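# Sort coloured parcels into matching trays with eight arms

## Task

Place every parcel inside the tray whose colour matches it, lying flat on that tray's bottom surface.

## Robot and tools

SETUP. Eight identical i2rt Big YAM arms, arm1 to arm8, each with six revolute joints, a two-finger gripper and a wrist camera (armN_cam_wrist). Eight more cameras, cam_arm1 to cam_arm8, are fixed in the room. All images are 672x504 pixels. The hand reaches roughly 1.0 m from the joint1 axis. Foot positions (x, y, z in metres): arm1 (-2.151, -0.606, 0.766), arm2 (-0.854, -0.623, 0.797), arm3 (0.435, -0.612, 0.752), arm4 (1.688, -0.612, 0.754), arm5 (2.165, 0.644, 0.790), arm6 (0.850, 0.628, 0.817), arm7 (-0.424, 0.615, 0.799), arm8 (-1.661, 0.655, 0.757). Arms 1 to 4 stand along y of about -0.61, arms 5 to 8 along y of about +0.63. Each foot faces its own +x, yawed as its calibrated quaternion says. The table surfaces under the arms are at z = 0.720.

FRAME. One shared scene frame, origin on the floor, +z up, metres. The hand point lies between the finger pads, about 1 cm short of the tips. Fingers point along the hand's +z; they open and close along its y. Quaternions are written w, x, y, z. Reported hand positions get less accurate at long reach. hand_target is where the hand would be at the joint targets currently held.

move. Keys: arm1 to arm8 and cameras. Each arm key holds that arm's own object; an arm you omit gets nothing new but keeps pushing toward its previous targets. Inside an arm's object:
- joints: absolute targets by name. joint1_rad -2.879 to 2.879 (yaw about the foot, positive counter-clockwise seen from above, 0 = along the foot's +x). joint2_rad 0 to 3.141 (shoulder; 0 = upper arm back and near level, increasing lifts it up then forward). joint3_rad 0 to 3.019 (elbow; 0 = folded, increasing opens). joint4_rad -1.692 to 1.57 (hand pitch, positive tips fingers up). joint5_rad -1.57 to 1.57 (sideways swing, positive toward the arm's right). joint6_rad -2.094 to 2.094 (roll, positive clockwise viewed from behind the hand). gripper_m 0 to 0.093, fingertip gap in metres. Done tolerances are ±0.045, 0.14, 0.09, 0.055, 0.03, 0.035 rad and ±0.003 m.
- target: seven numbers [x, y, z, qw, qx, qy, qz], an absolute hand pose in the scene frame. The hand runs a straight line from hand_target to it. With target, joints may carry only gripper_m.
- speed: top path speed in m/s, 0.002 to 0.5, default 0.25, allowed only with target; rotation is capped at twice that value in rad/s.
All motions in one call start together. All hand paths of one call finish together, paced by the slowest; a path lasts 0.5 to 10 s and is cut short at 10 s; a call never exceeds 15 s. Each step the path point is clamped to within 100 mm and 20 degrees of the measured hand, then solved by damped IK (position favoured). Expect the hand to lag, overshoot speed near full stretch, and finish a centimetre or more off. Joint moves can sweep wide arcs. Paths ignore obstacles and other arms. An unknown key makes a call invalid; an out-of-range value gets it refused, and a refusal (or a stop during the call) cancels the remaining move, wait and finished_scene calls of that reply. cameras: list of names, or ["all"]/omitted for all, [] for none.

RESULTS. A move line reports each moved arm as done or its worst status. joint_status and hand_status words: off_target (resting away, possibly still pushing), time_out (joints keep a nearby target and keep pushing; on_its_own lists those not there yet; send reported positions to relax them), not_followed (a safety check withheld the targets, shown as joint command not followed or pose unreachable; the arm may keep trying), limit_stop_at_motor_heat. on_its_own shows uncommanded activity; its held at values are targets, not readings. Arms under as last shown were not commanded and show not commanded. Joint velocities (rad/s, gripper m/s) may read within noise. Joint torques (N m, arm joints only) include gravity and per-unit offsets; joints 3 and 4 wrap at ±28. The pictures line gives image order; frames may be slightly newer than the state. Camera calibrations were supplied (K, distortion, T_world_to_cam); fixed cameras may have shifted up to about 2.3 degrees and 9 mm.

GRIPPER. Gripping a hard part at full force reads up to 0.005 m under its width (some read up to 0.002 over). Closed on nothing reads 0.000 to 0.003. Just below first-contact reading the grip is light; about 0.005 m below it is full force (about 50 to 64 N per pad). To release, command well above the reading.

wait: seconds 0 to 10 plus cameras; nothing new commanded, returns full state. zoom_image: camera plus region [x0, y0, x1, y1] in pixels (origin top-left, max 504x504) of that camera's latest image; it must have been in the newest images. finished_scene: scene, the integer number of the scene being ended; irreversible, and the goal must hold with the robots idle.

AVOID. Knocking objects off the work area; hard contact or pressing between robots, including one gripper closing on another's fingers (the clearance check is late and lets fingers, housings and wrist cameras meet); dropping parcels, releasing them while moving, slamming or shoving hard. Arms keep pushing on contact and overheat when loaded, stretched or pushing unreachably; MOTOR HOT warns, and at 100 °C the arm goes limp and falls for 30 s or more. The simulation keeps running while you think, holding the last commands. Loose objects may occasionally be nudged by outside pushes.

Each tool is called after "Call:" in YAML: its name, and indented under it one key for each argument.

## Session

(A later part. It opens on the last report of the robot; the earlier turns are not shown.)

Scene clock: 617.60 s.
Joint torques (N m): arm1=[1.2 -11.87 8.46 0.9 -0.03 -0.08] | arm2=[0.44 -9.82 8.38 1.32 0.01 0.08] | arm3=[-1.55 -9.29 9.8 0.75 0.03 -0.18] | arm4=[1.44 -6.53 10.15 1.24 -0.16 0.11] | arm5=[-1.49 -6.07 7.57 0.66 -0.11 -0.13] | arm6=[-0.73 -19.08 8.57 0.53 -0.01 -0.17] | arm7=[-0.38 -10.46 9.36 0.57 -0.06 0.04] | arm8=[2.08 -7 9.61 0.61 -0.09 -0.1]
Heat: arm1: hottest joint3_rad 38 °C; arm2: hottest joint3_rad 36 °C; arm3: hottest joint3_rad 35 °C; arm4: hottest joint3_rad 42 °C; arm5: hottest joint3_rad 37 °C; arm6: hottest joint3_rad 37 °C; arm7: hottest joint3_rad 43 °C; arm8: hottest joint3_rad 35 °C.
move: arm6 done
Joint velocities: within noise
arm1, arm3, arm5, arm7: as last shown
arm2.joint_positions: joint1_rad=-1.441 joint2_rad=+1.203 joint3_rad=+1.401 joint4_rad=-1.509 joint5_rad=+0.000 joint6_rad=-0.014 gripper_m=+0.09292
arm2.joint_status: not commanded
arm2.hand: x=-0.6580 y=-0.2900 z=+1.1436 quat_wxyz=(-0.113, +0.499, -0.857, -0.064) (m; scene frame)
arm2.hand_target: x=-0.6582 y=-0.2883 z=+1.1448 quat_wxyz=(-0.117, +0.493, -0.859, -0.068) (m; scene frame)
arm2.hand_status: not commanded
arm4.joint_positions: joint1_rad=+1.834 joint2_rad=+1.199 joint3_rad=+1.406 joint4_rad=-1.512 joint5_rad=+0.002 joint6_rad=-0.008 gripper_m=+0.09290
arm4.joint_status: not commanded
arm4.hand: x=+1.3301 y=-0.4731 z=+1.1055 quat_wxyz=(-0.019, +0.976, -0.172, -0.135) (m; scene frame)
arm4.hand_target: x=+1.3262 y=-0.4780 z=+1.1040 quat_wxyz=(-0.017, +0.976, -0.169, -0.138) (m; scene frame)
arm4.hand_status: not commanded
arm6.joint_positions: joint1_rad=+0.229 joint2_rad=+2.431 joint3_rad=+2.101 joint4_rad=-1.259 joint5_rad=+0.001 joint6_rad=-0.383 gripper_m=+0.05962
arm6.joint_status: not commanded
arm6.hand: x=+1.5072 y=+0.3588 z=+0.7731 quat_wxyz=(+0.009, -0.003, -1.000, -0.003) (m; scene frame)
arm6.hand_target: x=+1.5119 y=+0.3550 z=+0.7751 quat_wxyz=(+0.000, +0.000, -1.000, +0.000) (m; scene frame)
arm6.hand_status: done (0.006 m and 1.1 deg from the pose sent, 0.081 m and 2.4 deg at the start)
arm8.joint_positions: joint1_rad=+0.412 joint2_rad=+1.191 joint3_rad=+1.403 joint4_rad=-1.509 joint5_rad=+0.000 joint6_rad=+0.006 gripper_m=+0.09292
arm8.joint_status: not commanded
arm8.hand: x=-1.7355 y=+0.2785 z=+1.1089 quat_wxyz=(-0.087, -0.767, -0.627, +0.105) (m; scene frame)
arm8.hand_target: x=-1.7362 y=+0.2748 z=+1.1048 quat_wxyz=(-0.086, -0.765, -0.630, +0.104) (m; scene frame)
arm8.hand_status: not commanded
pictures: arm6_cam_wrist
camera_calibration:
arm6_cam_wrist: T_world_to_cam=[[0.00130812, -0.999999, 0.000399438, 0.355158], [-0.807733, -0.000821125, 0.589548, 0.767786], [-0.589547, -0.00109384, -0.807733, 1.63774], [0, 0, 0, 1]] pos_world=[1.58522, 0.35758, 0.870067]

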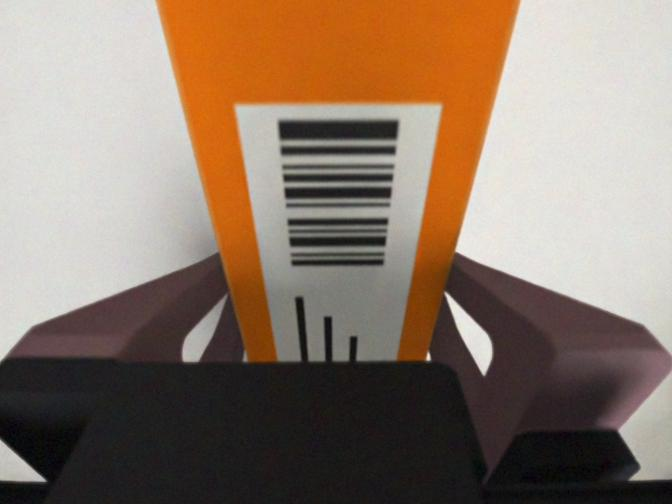

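Call:
move:
  arm6: {"joints":{"gripper_m":0.092}}
  cameras: []

Call:
move:
  arm6: {"target":[1.49,0.36,0.95,0,0,1,0],"speed":0.3}
  cameras: []

Call:
move:
  arm6: {"joints":{"joint2_rad":1.2,"joint3_rad":1.4,"joint4_rad":-1.5,"joint5_rad":0,"joint6_rad":0,"joint1_rad":-0.4}}
  cameras: []

Call:
move:
  arm5: {"joints":{"joint1_rad":0.668,"joint2_rad":1.5,"joint3_rad":1.5}}
  cameras: []

Call:
move:
  arm5: {"target":[1.51,0.355,0.89,0,1,0,0],"speed":0.4}
  cameras: ["arm5_cam_wrist"]

Scene clock: 629.60 s.
Joint torques (N m): arm1=[1.2 -11.93 8.49 0.84 -0.02 -0.08] | arm2=[0.44 -9.88 8.36 1.32 0.01 0.08] | arm3=[-1.38 -9.17 9.81 0.72 0.03 -0.18] | arm4=[1.44 -6.53 10.15 1.24 -0.15 0.11] | arm5=[-1.73 -6.01 7.69 0.83 -0.15 -0.12] | arm6=[-0.85 -19.14 8.58 0.5 -0.01 -0.17] | arm7=[-0.09 -10.4 9.36 0.51 -0.07 0.03] | arm8=[1.85 -6.89 9.62 0.7 -0.08 -0.09]
Heat: arm1: hottest joint3_rad 37 °C; arm2: hottest joint3_rad 36 °C; arm3: hottest joint3_rad 35 °C; arm4: hottest joint3_rad 42 °C; arm5: hottest joint3_rad 38 °C; arm6: hottest joint2_rad 36 °C; arm7: hottest joint3_rad 43 °C; arm8: hottest joint3_rad 35 °C.
move: arm6 done
Joint velocities: within noise
arm1, arm2, arm3, arm4, arm5, arm7, arm8: as last shown
arm6.joint_positions: joint1_rad=+0.229 joint2_rad=+2.431 joint3_rad=+2.101 joint4_rad=-1.259 joint5_rad=+0.001 joint6_rad=-0.383 gripper_m=+0.09178
arm6.joint_status: all done
arm6.hand: x=+1.5072 y=+0.3588 z=+0.7731 quat_wxyz=(+0.009, -0.003, -1.000, -0.003) (m; scene frame)
arm6.hand_target: x=+1.5119 y=+0.3550 z=+0.7751 quat_wxyz=(+0.000, +0.000, -1.000, +0.000) (m; scene frame)
arm6.hand_status: not commanded
pictures: none
No camera images: "cameras" was empty.

Scene clock: 631.13 s.
Joint torques (N m): arm1=[1.38 -11.81 8.46 0.95 -0.02 -0.07] | arm2=[0.44 -9.82 8.39 1.32 0.01 0.08] | arm3=[-1.55 -9.17 9.78 0.75 0.02 -0.17] | arm4=[1.44 -6.53 10.15 1.24 -0.16 0.11] | arm5=[-1.67 -5.89 7.58 0.72 -0.16 -0.11] | arm6=[-1.26 -18.73 12.82 -0.27 0 -0.18] | arm7=[-0.26 -10.4 9.36 0.53 -0.07 0.03] | arm8=[1.73 -6.95 9.63 0.65 -0.08 -0.09]
Heat: arm1: hottest joint3_rad 37 °C; arm2: hottest joint3_rad 36 °C; arm3: hottest joint3_rad 35 °C; arm4: hottest joint3_rad 42 °C; arm5: hottest joint3_rad 38 °C; arm6: hottest joint2_rad 36 °C; arm7: hottest joint3_rad 43 °C; arm8: hottest joint3_rad 35 °C.
move: arm6 off_target
Joint velocities: within noise
arm1, arm2, arm3, arm4, arm5, arm7, arm8: as last shown
arm6.joint_positions: joint1_rad=+0.229 joint2_rad=+2.247 joint3_rad=+2.169 joint4_rad=-1.544 joint5_rad=+0.001 joint6_rad=-0.387 gripper_m=+0.09188
arm6.joint_status: not commanded
arm6.hand: x=+1.4796 y=+0.3701 z=+0.9252 quat_wxyz=(+0.024, -0.001, -1.000, -0.009) (m; scene frame)
arm6.hand_target: x=+1.4887 y=+0.3605 z=+0.9500 quat_wxyz=(+0.000, +0.000, -1.000, +0.000) (m; scene frame)
arm6.hand_status: off_target (0.029 m and 2.9 deg from the pose sent, 0.178 m and 1.1 deg at the start; pose on its path clipped on 9 of 46 steps)
pictures: none
No camera images: "cameras" was empty.

Scene clock: 632.87 s.
Joint torques (N m): arm1=[1.49 -11.46 8.5 0.85 -0.02 -0.07] | arm2=[0.44 -9.82 8.38 1.32 0.01 0.08] | arm3=[-1.49 -9.17 9.83 0.73 0.02 -0.19] | arm4=[1.44 -6.59 10.15 1.24 -0.16 0.11] | arm5=[-0.91 -6.3 7.68 0.8 -0.13 -0.12] | arm6=[-0.5 -6.53 9.09 0.61 0.03 -0.01] | arm7=[-0.26 -10.34 9.37 0.46 -0.06 0.02] | arm8=[1.61 -7.06 9.59 0.66 -0.08 -0.1]
Heat: arm1: hottest joint3_rad 37 °C; arm2: hottest joint3_rad 36 °C; arm3: hottest joint3_rad 35 °C; arm4: hottest joint3_rad 42 °C; arm5: hottest joint3_rad 38 °C; arm6: hottest joint2_rad 36 °C; arm7: hottest joint3_rad 43 °C; arm8: hottest joint3_rad 35 °C.
move: arm6 done
Joint velocities: within noise
arm1, arm2, arm3, arm4, arm5, arm7, arm8: as last shown
arm6.joint_positions: joint1_rad=-0.401 joint2_rad=+1.209 joint3_rad=+1.396 joint4_rad=-1.501 joint5_rad=+0.000 joint6_rad=-0.008 gripper_m=+0.09189
arm6.joint_status: all done
arm6.hand: x=+1.0540 y=+0.2967 z=+1.1592 quat_wxyz=(-0.112, -0.480, -0.868, +0.063) (m; scene frame)
arm6.hand_target: x=+1.0539 y=+0.2979 z=+1.1642 quat_wxyz=(-0.118, -0.483, -0.865, +0.066) (m; scene frame)
arm6.hand_status: not commanded
pictures: none
No camera images: "cameras" was empty.

Scene clock: 634.30 s.
Joint torques (N m): arm1=[1.44 -11.81 8.47 0.84 -0.03 -0.09] | arm2=[0.44 -9.88 8.39 1.31 0.01 0.08] | arm3=[-1.44 -9.11 9.83 0.77 0.03 -0.18] | arm4=[1.44 -6.59 10.15 1.24 -0.16 0.11] | arm5=[-0.73 -12.16 9.33 0.34 -0.1 -0.15] | arm6=[-0.44 -6.59 9.07 0.61 0.02 -0.01] | arm7=[-0.21 -10.34 9.32 0.57 -0.06 0.03] | arm8=[1.61 -6.59 9.59 0.68 -0.07 -0.08]
Heat: arm1: hottest joint3_rad 37 °C; arm2: hottest joint3_rad 36 °C; arm3: hottest joint3_rad 35 °C; arm4: hottest joint3_rad 42 °C; arm5: hottest joint3_rad 38 °C; arm6: hottest joint2_rad 36 °C; arm7: hottest joint3_rad 43 °C; arm8: hottest joint3_rad 35 °C.
move: arm5 done
Joint velocities: within noise
arm1.joint_positions: joint1_rad=-1.556 joint2_rad=+1.502 joint3_rad=+1.504 joint4_rad=-1.512 joint5_rad=+0.003 joint6_rad=+0.008 gripper_m=+0.08989
arm1.joint_status: not commanded
arm1.hand: x=-2.3361 y=-1.0253 z=+1.0378 quat_wxyz=(-0.021, -0.838, -0.545, +0.027) (m; scene frame)
arm1.hand_target: x=-2.3366 y=-1.0272 z=+1.0375 quat_wxyz=(-0.025, -0.835, -0.548, +0.031) (m; scene frame)
arm1.hand_status: not commanded
arm2, arm3, arm4, arm6, arm8: as last shown
arm5.joint_positions: joint1_rad=+0.672 joint2_rad=+1.515 joint3_rad=+1.463 joint4_rad=-1.500 joint5_rad=-0.001 joint6_rad=+0.008 gripper_m=+0.09401
arm5.joint_status: all done
arm5.hand: x=+1.7471 y=+0.4613 z=+1.0343 quat_wxyz=(+0.000, +0.980, +0.200, -0.007) (m; scene frame)
arm5.hand_target: x=+1.7391 y=+0.4600 z=+1.0555 quat_wxyz=(+0.004, +0.979, +0.202, -0.032) (m; scene frame)
arm5.hand_status: not commanded
arm7.joint_positions: joint1_rad=+2.190 joint2_rad=+1.493 joint3_rad=+1.510 joint4_rad=-1.507 joint5_rad=+0.000 joint6_rad=+0.008 gripper_m=+0.08994
arm7.joint_status: not commanded
arm7.hand: x=-0.4135 y=+1.0757 z=+1.0753 quat_wxyz=(-0.029, +0.696, -0.717, -0.029) (m; scene frame)
arm7.hand_target: x=-0.4133 y=+1.0762 z=+1.0683 quat_wxyz=(-0.026, +0.699, -0.714, -0.026) (m; scene frame)
arm7.hand_status: not commanded
pictures: none
No camera images: "cameras" was empty.

Scene clock: 636.57 s.
Joint torques (N m): arm1=[1.55 -11.63 8.47 0.91 -0.01 -0.1] | arm2=[0.44 -9.82 8.39 1.32 0.01 0.08] | arm3=[-1.44 -9.17 9.81 0.73 0.02 -0.17] | arm4=[1.44 -6.53 10.15 1.24 -0.16 0.11] | arm5=[-0.73 -20.66 9.96 -0.35 -0.11 0.06] | arm6=[-0.56 -6.65 9.07 0.61 0.03 -0.01] | arm7=[-0.38 -10.4 9.32 0.51 -0.06 0.03] | arm8=[1.85 -6.59 9.51 0.64 -0.06 -0.09]
Heat: arm1: hottest joint3_rad 37 °C; arm2: hottest joint3_rad 36 °C; arm3: hottest joint3_rad 34 °C; arm4: hottest joint3_rad 42 °C; arm5: hottest joint3_rad 38 °C; arm6: hottest joint3_rad 37 °C; arm7: hottest joint3_rad 43 °C; arm8: hottest joint3_rad 35 °C.
move: arm5 off_target
Joint velocities: within noise
arm1, arm2, arm3, arm4, arm6, arm7, arm8: as last shown
arm5.joint_positions: joint1_rad=+0.672 joint2_rad=+2.319 joint3_rad=+2.249 joint4_rad=-1.528 joint5_rad=-0.005 joint6_rad=+0.405 gripper_m=+0.09401
arm5.joint_status: not commanded
arm5.hand: x=+1.5196 y=+0.3620 z=+0.8753 quat_wxyz=(-0.006, +1.000, +0.003, +0.015) (m; scene frame)
arm5.hand_target: x=+1.5107 y=+0.3554 z=+0.8902 quat_wxyz=(+0.000, +1.000, +0.000, +0.000) (m; scene frame)
arm5.hand_status: off_target (0.019 m and 1.9 deg from the pose sent, 0.297 m and 23.1 deg at the start)
pictures: arm5_cam_wrist
camera_calibration:
arm5_cam_wrist: T_world_to_cam=[[0.00433231, 0.999825, 0.0182089, -0.383344], [0.803185, -0.0143266, 0.595557, -1.72895], [0.595714, 0.012045, -0.803107, -0.0825341], [0, 0, 0, 1]] pos_world=[1.43949, 0.359501, 0.970383]

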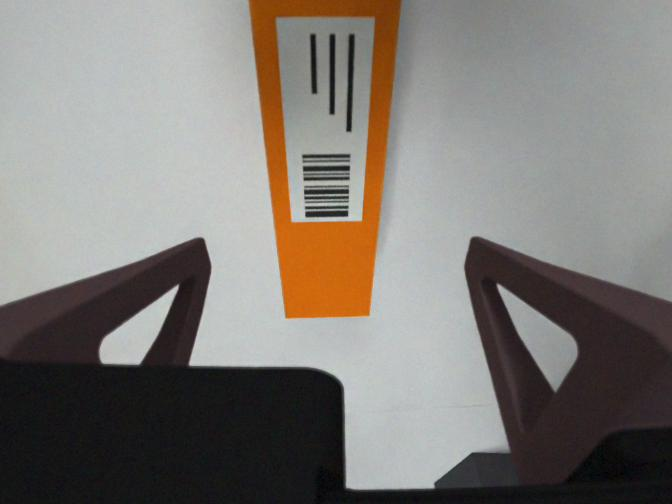

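Call:
move:
  arm5: {"target":[1.508,0.353,0.775,0,1,0,0],"speed":0.15}
  cameras: []

Call:
move:
  arm5: {"joints":{"gripper_m":0.05}}
  cameras: ["arm5_cam_wrist"]

Call:
move:
  arm5: {"target":[1.53,0.355,0.96,0,1,0,0],"speed":0.25}
  cameras: []

Call:
move:
  arm5: {"joints":{"joint2_rad":1.5,"joint3_rad":1.5,"joint4_rad":-1.5,"joint5_rad":0,"joint6_rad":0}}
  cameras: ["arm5_cam_wrist"]

Call:
move:
  arm5: {"joints":{"joint1_rad":-1.69}}
  cameras: []

Call:
move:
  arm5: {"target":[2.433,1.314,0.88,0,0.5015,-0.8652,0],"speed":0.3}
  cameras: ["cam_arm5","arm5_cam_wrist"]

Scene clock: 652.43 s.
Joint torques (N m): arm1=[1.61 -11.81 8.44 0.85 -0.02 -0.06] | arm2=[0.5 -9.88 8.38 1.31 0.01 0.08] | arm3=[-1.49 -9.11 9.81 0.76 0.03 -0.18] | arm4=[1.38 -6.59 10.15 1.24 -0.16 0.11] | arm5=[0.15 -21.01 7.02 0.69 -0.08 0.05] | arm6=[-0.5 -6.65 9.1 0.59 0.03 -0.01] | arm7=[-0.38 -10.46 9.35 0.51 -0.06 0.04] | arm8=[2.08 -7.06 9.57 0.68 -0.09 -0.08]
Heat: arm1: hottest joint3_rad 37 °C; arm2: hottest joint3_rad 36 °C; arm3: hottest joint3_rad 34 °C; arm4: hottest joint3_rad 42 °C; arm5: hottest joint3_rad 39 °C; arm6: hottest joint3_rad 37 °C; arm7: hottest joint3_rad 42 °C; arm8: hottest joint3_rad 35 °C.
move: arm5 off_target
Joint velocities: within noise
arm1, arm2, arm3, arm4, arm6, arm7, arm8: as last shown
arm5.joint_positions: joint1_rad=+0.672 joint2_rad=+2.414 joint3_rad=+2.131 joint4_rad=-1.313 joint5_rad=-0.005 joint6_rad=+0.407 gripper_m=+0.09401
arm5.joint_status: not commanded
arm5.hand: x=+1.5137 y=+0.3599 z=+0.7655 quat_wxyz=(-0.006, +1.000, +0.002, +0.014) (m; scene frame)
arm5.hand_target: x=+1.5082 y=+0.3531 z=+0.7751 quat_wxyz=(+0.000, +1.000, +0.000, +0.000) (m; scene frame)
arm5.hand_status: off_target (0.013 m and 1.8 deg from the pose sent, 0.101 m and 1.9 deg at the start)
pictures: none
No camera images: "cameras" was empty.

Scene clock: 653.03 s.
Joint torques (N m): arm1=[1.26 -11.87 8.38 0.91 -0.01 -0.1] | arm2=[0.44 -9.82 8.39 1.32 0.01 0.08] | arm3=[-1.49 -9.23 9.77 0.76 0.02 -0.18] | arm4=[1.44 -6.59 10.15 1.24 -0.15 0.11] | arm5=[-0.38 -21.6 7.04 0.75 -0.11 0.05] | arm6=[-0.44 -6.65 9.07 0.59 0.02 -0.01] | arm7=[-0.15 -10.34 9.33 0.47 -0.07 0.03] | arm8=[1.85 -7 9.61 0.62 -0.08 -0.1]
Heat: arm1: hottest joint3_rad 37 °C; arm2: hottest joint3_rad 36 °C; arm3: hottest joint3_rad 34 °C; arm4: hottest joint3_rad 42 °C; arm5: hottest joint3_rad 39 °C; arm6: hottest joint3_rad 37 °C; arm7: hottest joint3_rad 42 °C; arm8: hottest joint3_rad 35 °C.
move: arm5 off_target
Joint velocities: within noise
arm1, arm2, arm4, arm6, arm7, arm8: as last shown
arm3.joint_positions: joint1_rad=-0.590 joint2_rad=+1.196 joint3_rad=+1.396 joint4_rad=-1.505 joint5_rad=-0.003 joint6_rad=+0.012 gripper_m=+0.09199
arm3.joint_status: not commanded
arm3.hand: x=+0.2939 y=-0.2546 z=+1.0996 quat_wxyz=(-0.077, +0.815, -0.564, -0.110) (m; scene frame)
arm3.hand_target: x=+0.2972 y=-0.2504 z=+1.1000 quat_wxyz=(-0.081, +0.815, -0.563, -0.110) (m; scene frame)
arm3.hand_status: not commanded
arm5.joint_positions: joint1_rad=+0.672 joint2_rad=+2.414 joint3_rad=+2.131 joint4_rad=-1.313 joint5_rad=-0.005 joint6_rad=+0.407 gripper_m=+0.05859
arm5.joint_status: gripper_m off_target (ended at +0.05862, target +0.05000)
arm5.hand: x=+1.5137 y=+0.3599 z=+0.7655 quat_wxyz=(-0.006, +1.000, +0.002, +0.014) (m; scene frame)
arm5.hand_target: x=+1.5082 y=+0.3531 z=+0.7751 quat_wxyz=(+0.000, +1.000, +0.000, +0.000) (m; scene frame)
arm5.hand_status: not commanded
pictures: arm5_cam_wrist
camera_calibration:
arm5_cam_wrist: T_world_to_cam=[[0.00702705, 0.999827, 0.017204, -0.382529], [0.804639, -0.0158684, 0.593552, -1.65907], [0.593722, 0.00967206, -0.804612, -0.162113], [0, 0, 0, 1]] pos_world=[1.43389, 0.357704, 0.860886]

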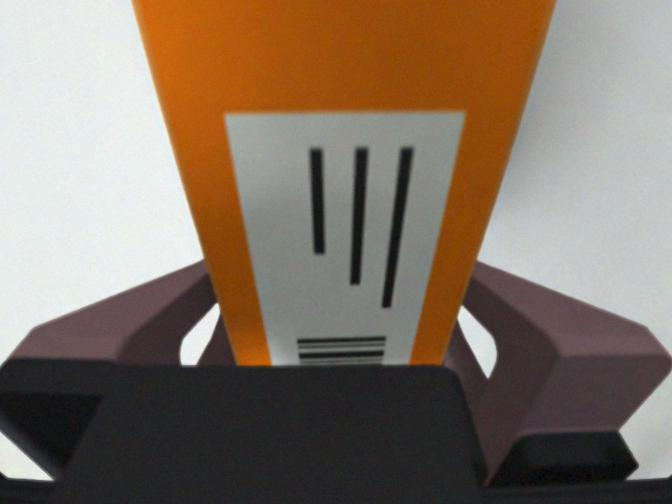

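Scene clock: 654.73 s.
Joint torques (N m): arm1=[1.67 -11.87 8.38 0.88 -0.02 -0.07] | arm2=[0.44 -9.88 8.39 1.31 0.01 0.09] | arm3=[-1.44 -9.17 9.8 0.75 0.03 -0.17] | arm4=[1.44 -6.59 10.15 1.24 -0.16 0.11] | arm5=[-0.15 -19.55 10.35 -0.29 -0.05 0.05] | arm6=[-0.56 -6.71 9.07 0.62 0.03 -0.01] | arm7=[-0.26 -10.34 9.33 0.51 -0.07 0.04] | arm8=[1.79 -6.95 9.57 0.69 -0.09 -0.09]
Heat: arm1: hottest joint3_rad 37 °C; arm2: hottest joint3_rad 36 °C; arm3: hottest joint3_rad 34 °C; arm4: hottest joint3_rad 42 °C; arm5: hottest joint3_rad 39 °C; arm6: hottest joint3_rad 37 °C; arm7: hottest joint3_rad 42 °C; arm8: hottest joint3_rad 35 °C.
move: arm5 off_target
Joint velocities: within noise
arm1, arm3, arm6, arm7: as last shown
arm2.joint_positions: joint1_rad=-1.441 joint2_rad=+1.203 joint3_rad=+1.401 joint4_rad=-1.509 joint5_rad=+0.000 joint6_rad=-0.014 gripper_m=+0.09292
arm2.joint_status: not commanded
arm2.hand: x=-0.6580 y=-0.2900 z=+1.1436 quat_wxyz=(-0.113, +0.499, -0.857, -0.064) (m; scene frame)
arm2.hand_target: x=-0.6582 y=-0.2883 z=+1.1448 quat_wxyz=(-0.117, +0.493, -0.859, -0.068) (m; scene frame)
arm2.hand_status: not commanded
arm4.joint_positions: joint1_rad=+1.834 joint2_rad=+1.199 joint3_rad=+1.406 joint4_rad=-1.512 joint5_rad=+0.002 joint6_rad=-0.008 gripper_m=+0.09290
arm4.joint_status: not commanded
arm4.hand: x=+1.3301 y=-0.4731 z=+1.1055 quat_wxyz=(-0.019, +0.976, -0.172, -0.135) (m; scene frame)
arm4.hand_target: x=+1.3262 y=-0.4780 z=+1.1040 quat_wxyz=(-0.017, +0.976, -0.169, -0.138) (m; scene frame)
arm4.hand_status: not commanded
arm5.joint_positions: joint1_rad=+0.681 joint2_rad=+2.250 joint3_rad=+2.302 joint4_rad=-1.654 joint5_rad=-0.005 joint6_rad=+0.416 gripper_m=+0.05859
arm5.joint_status: not commanded
arm5.hand: x=+1.5376 y=+0.3632 z=+0.9428 quat_wxyz=(-0.007, +1.000, +0.002, +0.017) (m; scene frame)
arm5.hand_target: x=+1.5309 y=+0.3553 z=+0.9599 quat_wxyz=(+0.000, +1.000, +0.000, +0.000) (m; scene frame)
arm5.hand_status: off_target (0.021 m and 2.2 deg from the pose sent, 0.195 m and 1.8 deg at the start; pose on its path clipped on 8 of 51 steps)
arm8.joint_positions: joint1_rad=+0.412 joint2_rad=+1.191 joint3_rad=+1.403 joint4_rad=-1.509 joint5_rad=+0.000 joint6_rad=+0.006 gripper_m=+0.09292
arm8.joint_status: not commanded
arm8.hand: x=-1.7355 y=+0.2785 z=+1.1089 quat_wxyz=(-0.087, -0.767, -0.627, +0.105) (m; scene frame)
arm8.hand_target: x=-1.7362 y=+0.2748 z=+1.1048 quat_wxyz=(-0.086, -0.765, -0.630, +0.104) (m; scene frame)
arm8.hand_status: not commanded
pictures: none
No camera images: "cameras" was empty.

Scene clock: 656.40 s.
Joint torques (N m): arm1=[1.44 -11.75 8.4 0.87 -0.05 -0.07] | arm2=[0.38 -9.88 8.38 1.32 0.01 0.08] | arm3=[-1.44 -9.05 9.77 0.75 0.02 -0.18] | arm4=[1.44 -6.59 10.15 1.24 -0.16 0.11] | arm5=[-0.5 -11.69 7.57 0.91 -0.03 -0.14] | arm6=[-0.5 -6.59 9.07 0.61 0.02 -0.01] | arm7=[-0.26 -10.29 9.36 0.46 -0.06 0.02] | arm8=[1.73 -6.89 9.65 0.62 -0.08 -0.09]
Heat: arm1: hottest joint3_rad 37 °C; arm2: hottest joint3_rad 36 °C; arm3: hottest joint3_rad 34 °C; arm4: hottest joint3_rad 42 °C; arm5: hottest joint3_rad 39 °C; arm6: hottest joint3_rad 37 °C; arm7: hottest joint3_rad 42 °C; arm8: hottest joint3_rad 35 °C.
move: arm5 done
Joint velocities: within noise
arm1, arm2, arm3, arm4, arm6, arm7, arm8: as last shown
arm5.joint_positions: joint1_rad=+0.681 joint2_rad=+1.514 joint3_rad=+1.487 joint4_rad=-1.512 joint5_rad=-0.002 joint6_rad=+0.010 gripper_m=+0.05860
arm5.joint_status: all done
arm5.hand: x=+1.7457 y=+0.4561 z=+1.0440 quat_wxyz=(+0.002, +0.979, +0.203, -0.013) (m; scene frame)
arm5.hand_target: x=+1.7427 y=+0.4518 z=+1.0555 quat_wxyz=(+0.005, +0.977, +0.211, -0.032) (m; scene frame)
arm5.hand_status: not commanded
pictures: arm5_cam_wrist
camera_calibration:
arm5_cam_wrist: T_world_to_cam=[[-0.387807, 0.921715, 0.00683437, 0.250498], [0.771542, 0.320547, 0.54952, -2.05916], [0.504311, 0.218381, -0.835452, 0.016284], [0, 0, 0, 1]] pos_world=[1.67766, 0.425614, 1.14344]

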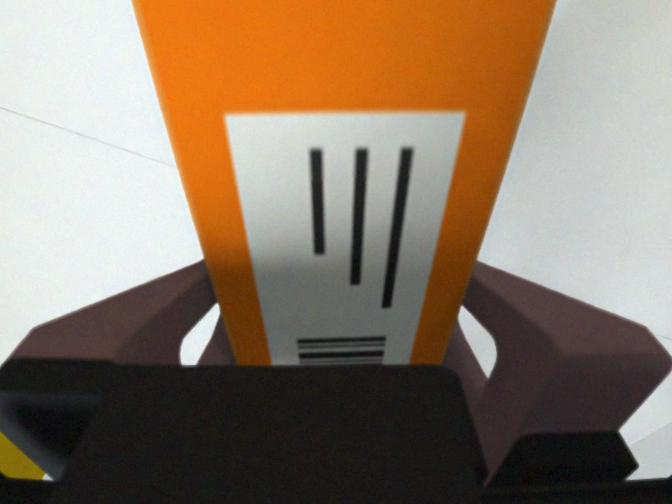

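Scene clock: 658.60 s.
Joint torques (N m): arm1=[1.79 -11.69 8.42 0.91 -0.03 -0.09] | arm2=[0.44 -9.82 8.38 1.32 0.01 0.08] | arm3=[-1.44 -9.11 9.8 0.75 0.03 -0.18] | arm4=[1.44 -6.53 10.15 1.24 -0.15 0.11] | arm5=[-1.79 -12.4 7.53 0.34 -0.16 -0.13] | arm6=[-0.5 -6.59 9.1 0.61 0.03 -0.01] | arm7=[-0.26 -10.46 9.35 0.57 -0.07 0.02] | arm8=[1.79 -7.06 9.59 0.62 -0.07 -0.09]
Heat: arm1: hottest joint3_rad 37 °C; arm2: hottest joint3_rad 36 °C; arm3: hottest joint3_rad 34 °C; arm4: hottest joint3_rad 42 °C; arm5: hottest joint3_rad 39 °C; arm6: hottest joint3_rad 37 °C; arm7: hottest joint3_rad 42 °C; arm8: hottest joint3_rad 35 °C.
move: arm5 done
Joint velocities: within noise
arm1, arm2, arm3, arm4, arm6, arm7, arm8: as last shown
arm5.joint_positions: joint1_rad=-1.693 joint2_rad=+1.524 joint3_rad=+1.487 joint4_rad=-1.499 joint5_rad=+0.001 joint6_rad=+0.008 gripper_m=+0.05859
arm5.joint_status: all done
arm5.hand: x=+2.3369 y=+1.0710 z=+1.0457 quat_wxyz=(-0.018, +0.556, -0.831, -0.011) (m; scene frame)
arm5.hand_target: x=+2.3357 y=+1.0714 z=+1.0615 quat_wxyz=(-0.033, +0.560, -0.827, -0.021) (m; scene frame)
arm5.hand_status: not commanded
pictures: none
No camera images: "cameras" was empty.

Scene clock: 660.90 s.
Joint torques (N m): arm1=[1.49 -11.75 8.47 0.91 -0.04 -0.1] | arm2=[0.44 -9.82 8.38 1.32 0.01 0.08] | arm3=[-1.44 -9.17 9.78 0.73 0.02 -0.18] | arm4=[1.44 -6.59 10.15 1.25 -0.16 0.11] | arm5=[-0.73 -21.54 10.32 -0.17 -0.22 0.07] | arm6=[-0.5 -6.65 9.07 0.59 0.02 -0.01] | arm7=[-0.26 -10.34 9.36 0.51 -0.06 0.04] | arm8=[1.73 -7.06 9.57 0.58 -0.08 -0.09]
Heat: arm1: hottest joint3_rad 37 °C; arm2: hottest joint3_rad 36 °C; arm3: hottest joint3_rad 34 °C; arm4: hottest joint3_rad 42 °C; arm5: hottest joint3_rad 39 °C; arm6: hottest joint3_rad 37 °C; arm7: hottest joint3_rad 42 °C; arm8: hottest joint3_rad 35 °C.
move: arm5 off_target
Joint velocities: within noise
arm1, arm2, arm3, arm4, arm7, arm8: as last shown
arm5.joint_positions: joint1_rad=-1.693 joint2_rad=+2.375 joint3_rad=+2.279 joint4_rad=-1.527 joint5_rad=+0.000 joint6_rad=+0.129 gripper_m=+0.05859
arm5.joint_status: not commanded
arm5.hand: x=+2.4297 y=+1.3011 z=+0.8575 quat_wxyz=(+0.018, +0.505, -0.863, +0.015) (m; scene frame)
arm5.hand_target: x=+2.4327 y=+1.3129 z=+0.8802 quat_wxyz=(+0.000, +0.501, -0.865, -0.001) (m; scene frame)
arm5.hand_status: off_target (0.026 m and 2.7 deg from the pose sent, 0.309 m and 7.8 deg at the start)
arm6.joint_positions: joint1_rad=-0.401 joint2_rad=+1.209 joint3_rad=+1.396 joint4_rad=-1.501 joint5_rad=+0.000 joint6_rad=-0.008 gripper_m=+0.09189
arm6.joint_status: not commanded
arm6.hand: x=+1.0540 y=+0.2967 z=+1.1592 quat_wxyz=(-0.112, -0.480, -0.868, +0.063) (m; scene frame)
arm6.hand_target: x=+1.0539 y=+0.2979 z=+1.1642 quat_wxyz=(-0.118, -0.483, -0.865, +0.066) (m; scene frame)
arm6.hand_status: not commanded
pictures: arm5_cam_wrist, cam_arm5
camera_calibration:
arm5_cam_wrist: T_world_to_cam=[[0.866397, -0.499173, 0.013501, -1.46618], [-0.403779, -0.684405, 0.607085, 1.35855], [-0.2938, -0.531428, -0.794522, 2.21068], [0, 0, 0, 1]] pos_world=[2.46835, 1.37274, 0.951473]

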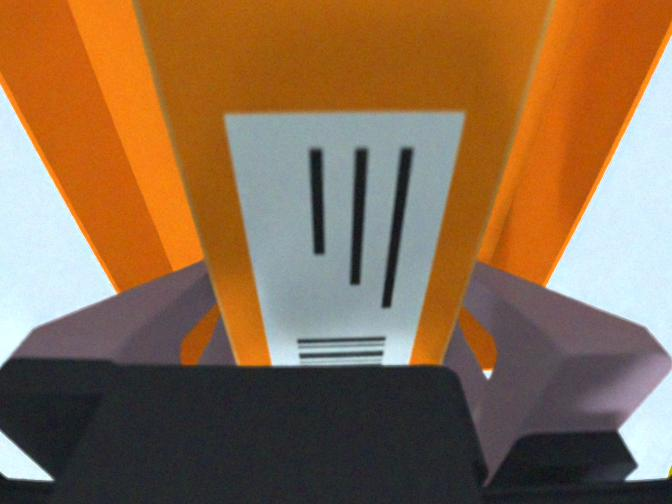

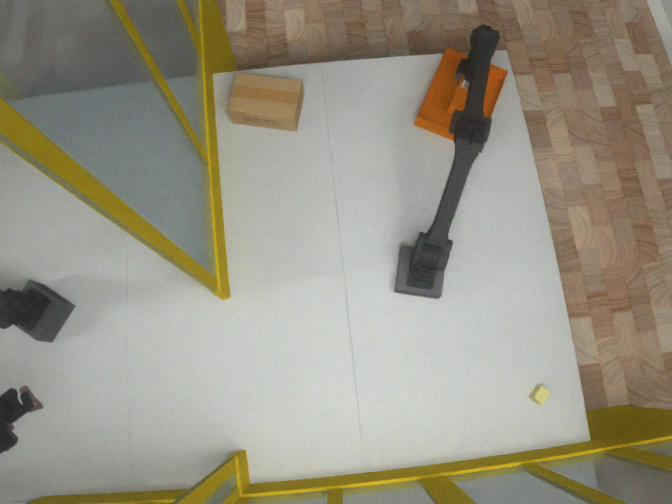

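Call:
move:
  arm5: {"target":[2.432,1.313,0.780,0,0.5015,-0.8652,0],"speed":0.1}
  cameras: ["arm5_cam_wrist"]

Call:
move:
  arm5: {"joints":{"gripper_m":0.09}}
  cameras: ["arm5_cam_wrist"]

Call:
move:
  arm5: {"target":[2.432,1.308,0.97,0,0.5015,-0.8652,0],"speed":0.3}
  cameras: ["arm5_cam_wrist"]

Call:
move:
  arm5: {"joints":{"joint2_rad":1.3,"joint3_rad":1.4,"joint4_rad":-1.5,"joint5_rad":0,"joint6_rad":0}}
  cameras: ["cam_arm1","cam_arm3","cam_arm5","cam_arm7"]

Scene clock: 672.27 s.
Joint torques (N m): arm1=[1.44 -11.69 8.5 0.85 -0.02 -0.06] | arm2=[0.44 -9.82 8.38 1.32 0.01 0.08] | arm3=[-1.55 -9.29 9.81 0.76 0.03 -0.18] | arm4=[1.44 -6.59 10.15 1.25 -0.15 0.11] | arm5=[-0.5 -21.07 6.84 0.7 -0.2 0.06] | arm6=[-0.56 -6.65 9.07 0.59 0.03 -0.01] | arm7=[-0.38 -10.34 9.32 0.49 -0.07 0.02] | arm8=[2.02 -6.95 9.66 0.68 -0.06 -0.1]
Heat: arm1: hottest joint3_rad 37 °C; arm2: hottest joint3_rad 36 °C; arm3: hottest joint3_rad 34 °C; arm4: hottest joint3_rad 42 °C; arm5: hottest joint3_rad 39 °C; arm6: hottest joint3_rad 38 °C; arm7: hottest joint3_rad 42 °C; arm8: hottest joint3_rad 35 °C.
move: arm5 done
Joint velocities: within noise
arm1.joint_positions: joint1_rad=-1.556 joint2_rad=+1.502 joint3_rad=+1.504 joint4_rad=-1.512 joint5_rad=+0.003 joint6_rad=+0.008 gripper_m=+0.08989
arm1.joint_status: not commanded
arm1.hand: x=-2.3361 y=-1.0253 z=+1.0378 quat_wxyz=(-0.021, -0.838, -0.545, +0.027) (m; scene frame)
arm1.hand_target: x=-2.3366 y=-1.0272 z=+1.0375 quat_wxyz=(-0.025, -0.835, -0.548, +0.031) (m; scene frame)
arm1.hand_status: not commanded
arm2, arm3, arm4, arm6, arm8: as last shown
arm5.joint_positions: joint1_rad=-1.693 joint2_rad=+2.431 joint3_rad=+2.162 joint4_rad=-1.334 joint5_rad=+0.000 joint6_rad=+0.130 gripper_m=+0.05859
arm5.joint_status: not commanded
arm5.hand: x=+2.4318 y=+1.3060 z=+0.7741 quat_wxyz=(+0.009, +0.505, -0.863, +0.008) (m; scene frame)
arm5.hand_target: x=+2.4320 y=+1.3128 z=+0.7801 quat_wxyz=(+0.000, +0.502, -0.865, +0.000) (m; scene frame)
arm5.hand_status: done (0.009 m and 1.5 deg from the pose sent, 0.078 m and 2.7 deg at the start)
arm7.joint_positions: joint1_rad=+2.190 joint2_rad=+1.493 joint3_rad=+1.510 joint4_rad=-1.507 joint5_rad=+0.000 joint6_rad=+0.008 gripper_m=+0.08994
arm7.joint_status: not commanded
arm7.hand: x=-0.4135 y=+1.0757 z=+1.0753 quat_wxyz=(-0.029, +0.696, -0.717, -0.029) (m; scene frame)
arm7.hand_target: x=-0.4133 y=+1.0762 z=+1.0683 quat_wxyz=(-0.026, +0.699, -0.714, -0.026) (m; scene frame)
arm7.hand_status: not commanded
pictures: arm5_cam_wrist
camera_calibration:
arm5_cam_wrist: T_world_to_cam=[[0.865931, -0.500052, 0.0105735, -1.45975], [-0.408981, -0.695738, 0.590495, 1.45371], [-0.287922, -0.515652, -0.806972, 2.12233], [0, 0, 0, 1]] pos_world=[2.46965, 1.37583, 0.869694]

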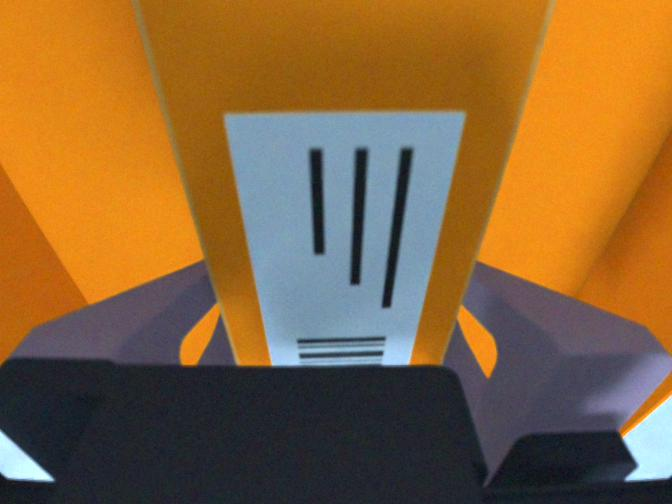

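Scene clock: 672.90 s.
Joint torques (N m): arm1=[1.44 -11.81 8.43 0.87 -0.02 -0.09] | arm2=[0.44 -9.82 8.38 1.32 0.01 0.08] | arm3=[-1.55 -9.11 9.8 0.76 0.02 -0.19] | arm4=[1.44 -6.59 10.15 1.24 -0.16 0.11] | arm5=[-0.56 -21.48 6.94 0.72 -0.19 0.02] | arm6=[-0.56 -6.59 9.06 0.61 0.03 -0.01] | arm7=[-0.44 -10.29 9.32 0.51 -0.06 0.04] | arm8=[1.96 -7.12 9.68 0.68 -0.08 -0.1]
Heat: arm1: hottest joint3_rad 37 °C; arm2: hottest joint3_rad 36 °C; arm3: hottest joint3_rad 34 °C; arm4: hottest joint3_rad 42 °C; arm5: hottest joint3_rad 39 °C; arm6: hottest joint3_rad 38 °C; arm7: hottest joint3_rad 42 °C; arm8: hottest joint3_rad 35 °C.
move: arm5 done
Joint velocities: within noise
arm1, arm2, arm3, arm4, arm6, arm7, arm8: as last shown
arm5.joint_positions: joint1_rad=-1.693 joint2_rad=+2.431 joint3_rad=+2.162 joint4_rad=-1.334 joint5_rad=+0.000 joint6_rad=+0.130 gripper_m=+0.08981
arm5.joint_status: all done
arm5.hand: x=+2.4318 y=+1.3060 z=+0.7741 quat_wxyz=(+0.009, +0.505, -0.863, +0.008) (m; scene frame)
arm5.hand_target: x=+2.4320 y=+1.3128 z=+0.7801 quat_wxyz=(+0.000, +0.501, -0.865, +0.000) (m; scene frame)
arm5.hand_status: not commanded
pictures: arm5_cam_wrist
camera_calibration:
arm5_cam_wrist: T_world_to_cam=[[0.865755, -0.500357, 0.0105606, -1.45897], [-0.409216, -0.695593, 0.590502, 1.45412], [-0.288116, -0.515551, -0.806967, 2.1227], [0, 0, 0, 1]] pos_world=[2.46975, 1.37583, 0.869694]

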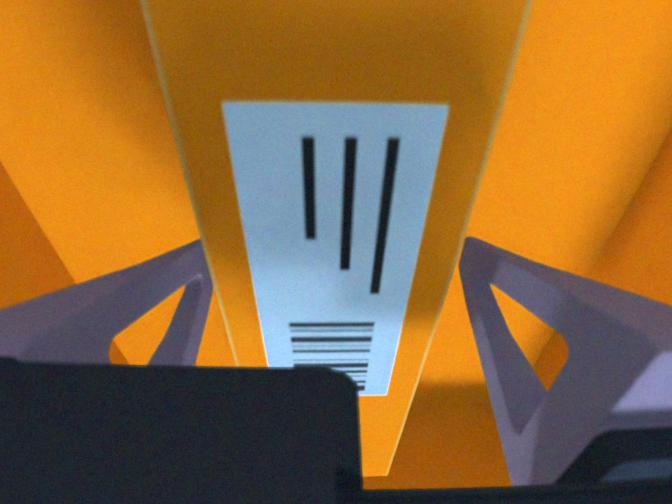

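Scene clock: 674.47 s.
Joint torques (N m): arm1=[1.44 -11.69 8.4 0.92 -0.01 -0.07] | arm2=[0.44 -9.82 8.39 1.32 0.01 0.08] | arm3=[-1.61 -9.11 9.83 0.76 0.03 -0.17] | arm4=[1.44 -6.59 10.15 1.25 -0.16 0.11] | arm5=[-0.56 -21.42 9.91 -0.1 -0.17 0.01] | arm6=[-0.56 -6.65 9.07 0.61 0.03 -0.01] | arm7=[-0.38 -10.52 9.35 0.5 -0.05 0.03] | arm8=[1.96 -6.77 9.69 0.66 -0.08 -0.08]
Heat: arm1: hottest joint3_rad 37 °C; arm2: hottest joint3_rad 36 °C; arm3: hottest joint3_rad 34 °C; arm4: hottest joint3_rad 42 °C; arm5: hottest joint3_rad 39 °C; arm6: hottest joint3_rad 38 °C; arm7: hottest joint3_rad 42 °C; arm8: hottest joint3_rad 35 °C.
move: arm5 off_target
Joint velocities: within noise
arm1, arm2, arm3, arm4, arm6, arm7, arm8: as last shown
arm5.joint_positions: joint1_rad=-1.693 joint2_rad=+2.316 joint3_rad=+2.423 joint4_rad=-1.675 joint5_rad=+0.000 joint6_rad=+0.130 gripper_m=+0.08989
arm5.joint_status: not commanded
arm5.hand: x=+2.4294 y=+1.3005 z=+0.9528 quat_wxyz=(-0.004, +0.505, -0.863, -0.002) (m; scene frame)
arm5.hand_target: x=+2.4317 y=+1.3069 z=+0.9696 quat_wxyz=(-0.018, +0.501, -0.865, -0.014) (m; scene frame)
arm5.hand_status: off_target (0.019 m and 0.7 deg from the pose sent, 0.196 m and 1.5 deg at the start; pose on its path clipped on 13 of 47 steps; a joint's target at an end of its range on 23 of 47 steps)
pictures: arm5_cam_wrist
camera_calibration:
arm5_cam_wrist: T_world_to_cam=[[0.865684, -0.500556, 0.00580547, -1.45649], [-0.416507, -0.713796, 0.563042, 1.41128], [-0.27769, -0.489835, -0.826408, 2.22322], [0, 0, 0, 1]] pos_world=[2.46604, 1.36732, 1.05113]

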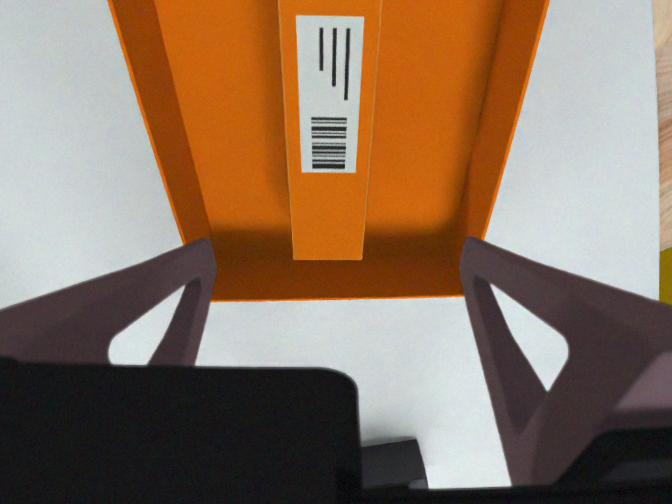

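Scene clock: 676.20 s.
Joint torques (N m): arm1=[1.03 -11.81 8.49 0.91 -0.05 -0.08] | arm2=[0.44 -9.82 8.38 1.32 0.01 0.08] | arm3=[-1.49 -9.17 9.83 0.73 0.02 -0.18] | arm4=[1.44 -6.59 10.17 1.24 -0.16 0.11] | arm5=[-0.79 -8.53 7.64 0.76 -0.14 -0.18] | arm6=[-0.5 -6.65 9.1 0.62 0.03 -0.01] | arm7=[-0.44 -10.52 9.32 0.49 -0.05 0.03] | arm8=[1.96 -6.53 9.62 0.65 -0.09 -0.1]
Heat: arm1: hottest joint3_rad 37 °C; arm2: hottest joint3_rad 36 °C; arm3: hottest joint3_rad 34 °C; arm4: hottest joint3_rad 43 °C; arm5: hottest joint3_rad 39 °C; arm6: hottest joint3_rad 38 °C; arm7: hottest joint3_rad 42 °C; arm8: hottest joint3_rad 35 °C.
move: arm5 done
Joint velocities: within noise
arm1, arm2, arm4, arm6, arm7, arm8: as last shown
arm3.joint_positions: joint1_rad=-0.590 joint2_rad=+1.196 joint3_rad=+1.396 joint4_rad=-1.505 joint5_rad=-0.003 joint6_rad=+0.012 gripper_m=+0.09199
arm3.joint_status: not commanded
arm3.hand: x=+0.2939 y=-0.2546 z=+1.0996 quat_wxyz=(-0.077, +0.815, -0.564, -0.110) (m; scene frame)
arm3.hand_target: x=+0.2972 y=-0.2504 z=+1.1000 quat_wxyz=(-0.081, +0.815, -0.563, -0.110) (m; scene frame)
arm3.hand_status: not commanded
arm5.joint_positions: joint1_rad=-1.693 joint2_rad=+1.309 joint3_rad=+1.389 joint4_rad=-1.511 joint5_rad=+0.000 joint6_rad=+0.010 gripper_m=+0.08989
arm5.joint_status: all done
arm5.hand: x=+2.3152 y=+1.0173 z=+1.0943 quat_wxyz=(-0.061, +0.554, -0.829, -0.041) (m; scene frame)
arm5.hand_target: x=+2.3163 y=+1.0203 z=+1.1026 quat_wxyz=(-0.074, +0.558, -0.825, -0.049) (m; scene frame)
arm5.hand_status: not commanded
pictures: cam_arm1, cam_arm3, cam_arm5, cam_arm7

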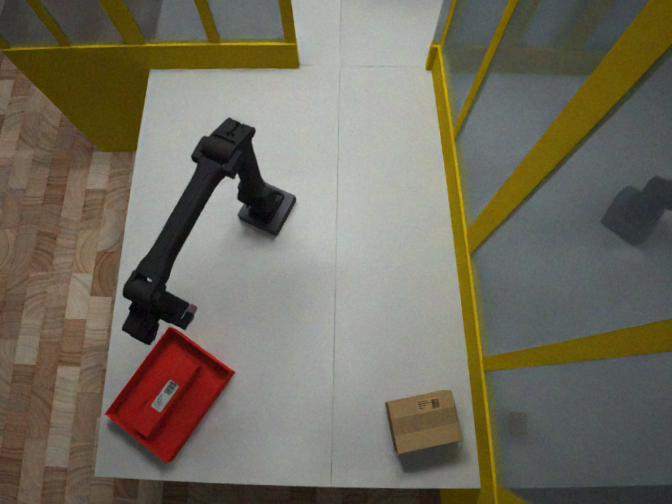

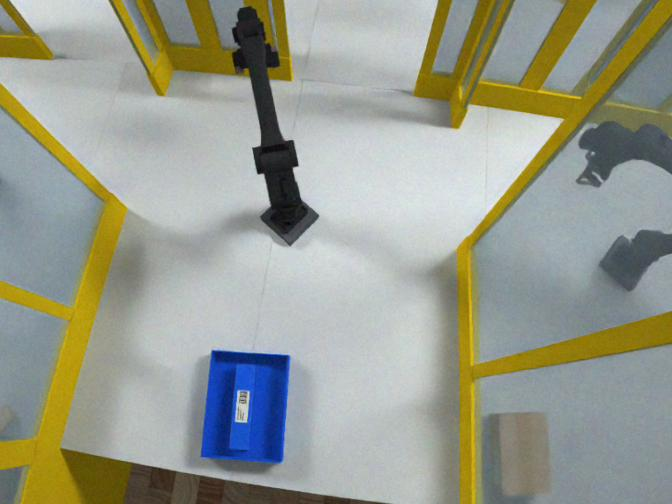

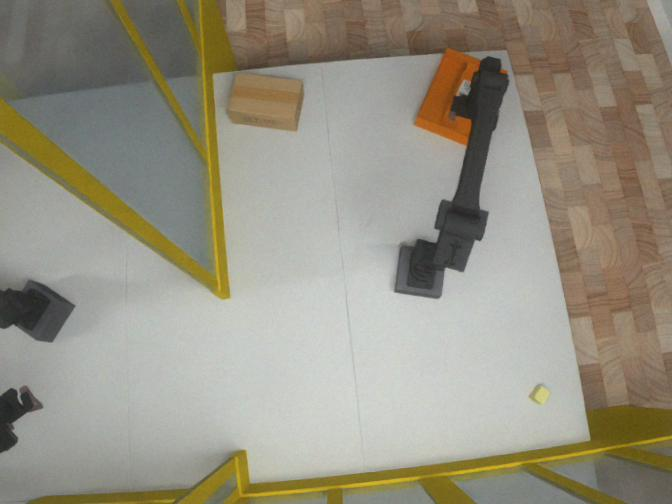

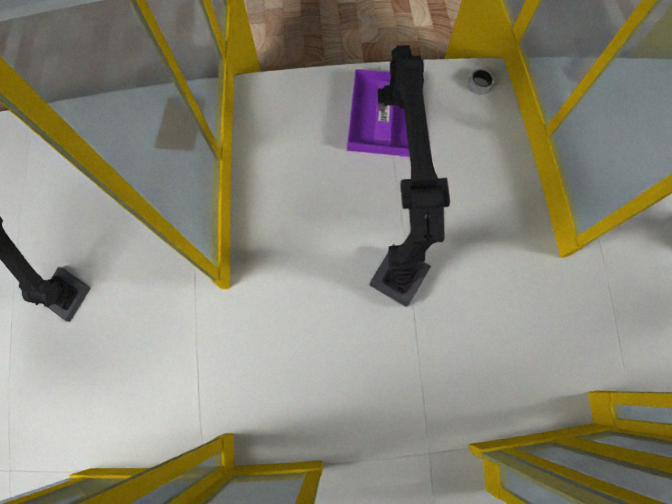

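Call:
finished_scene:
  scene: 1

The scene is finished: the task was done.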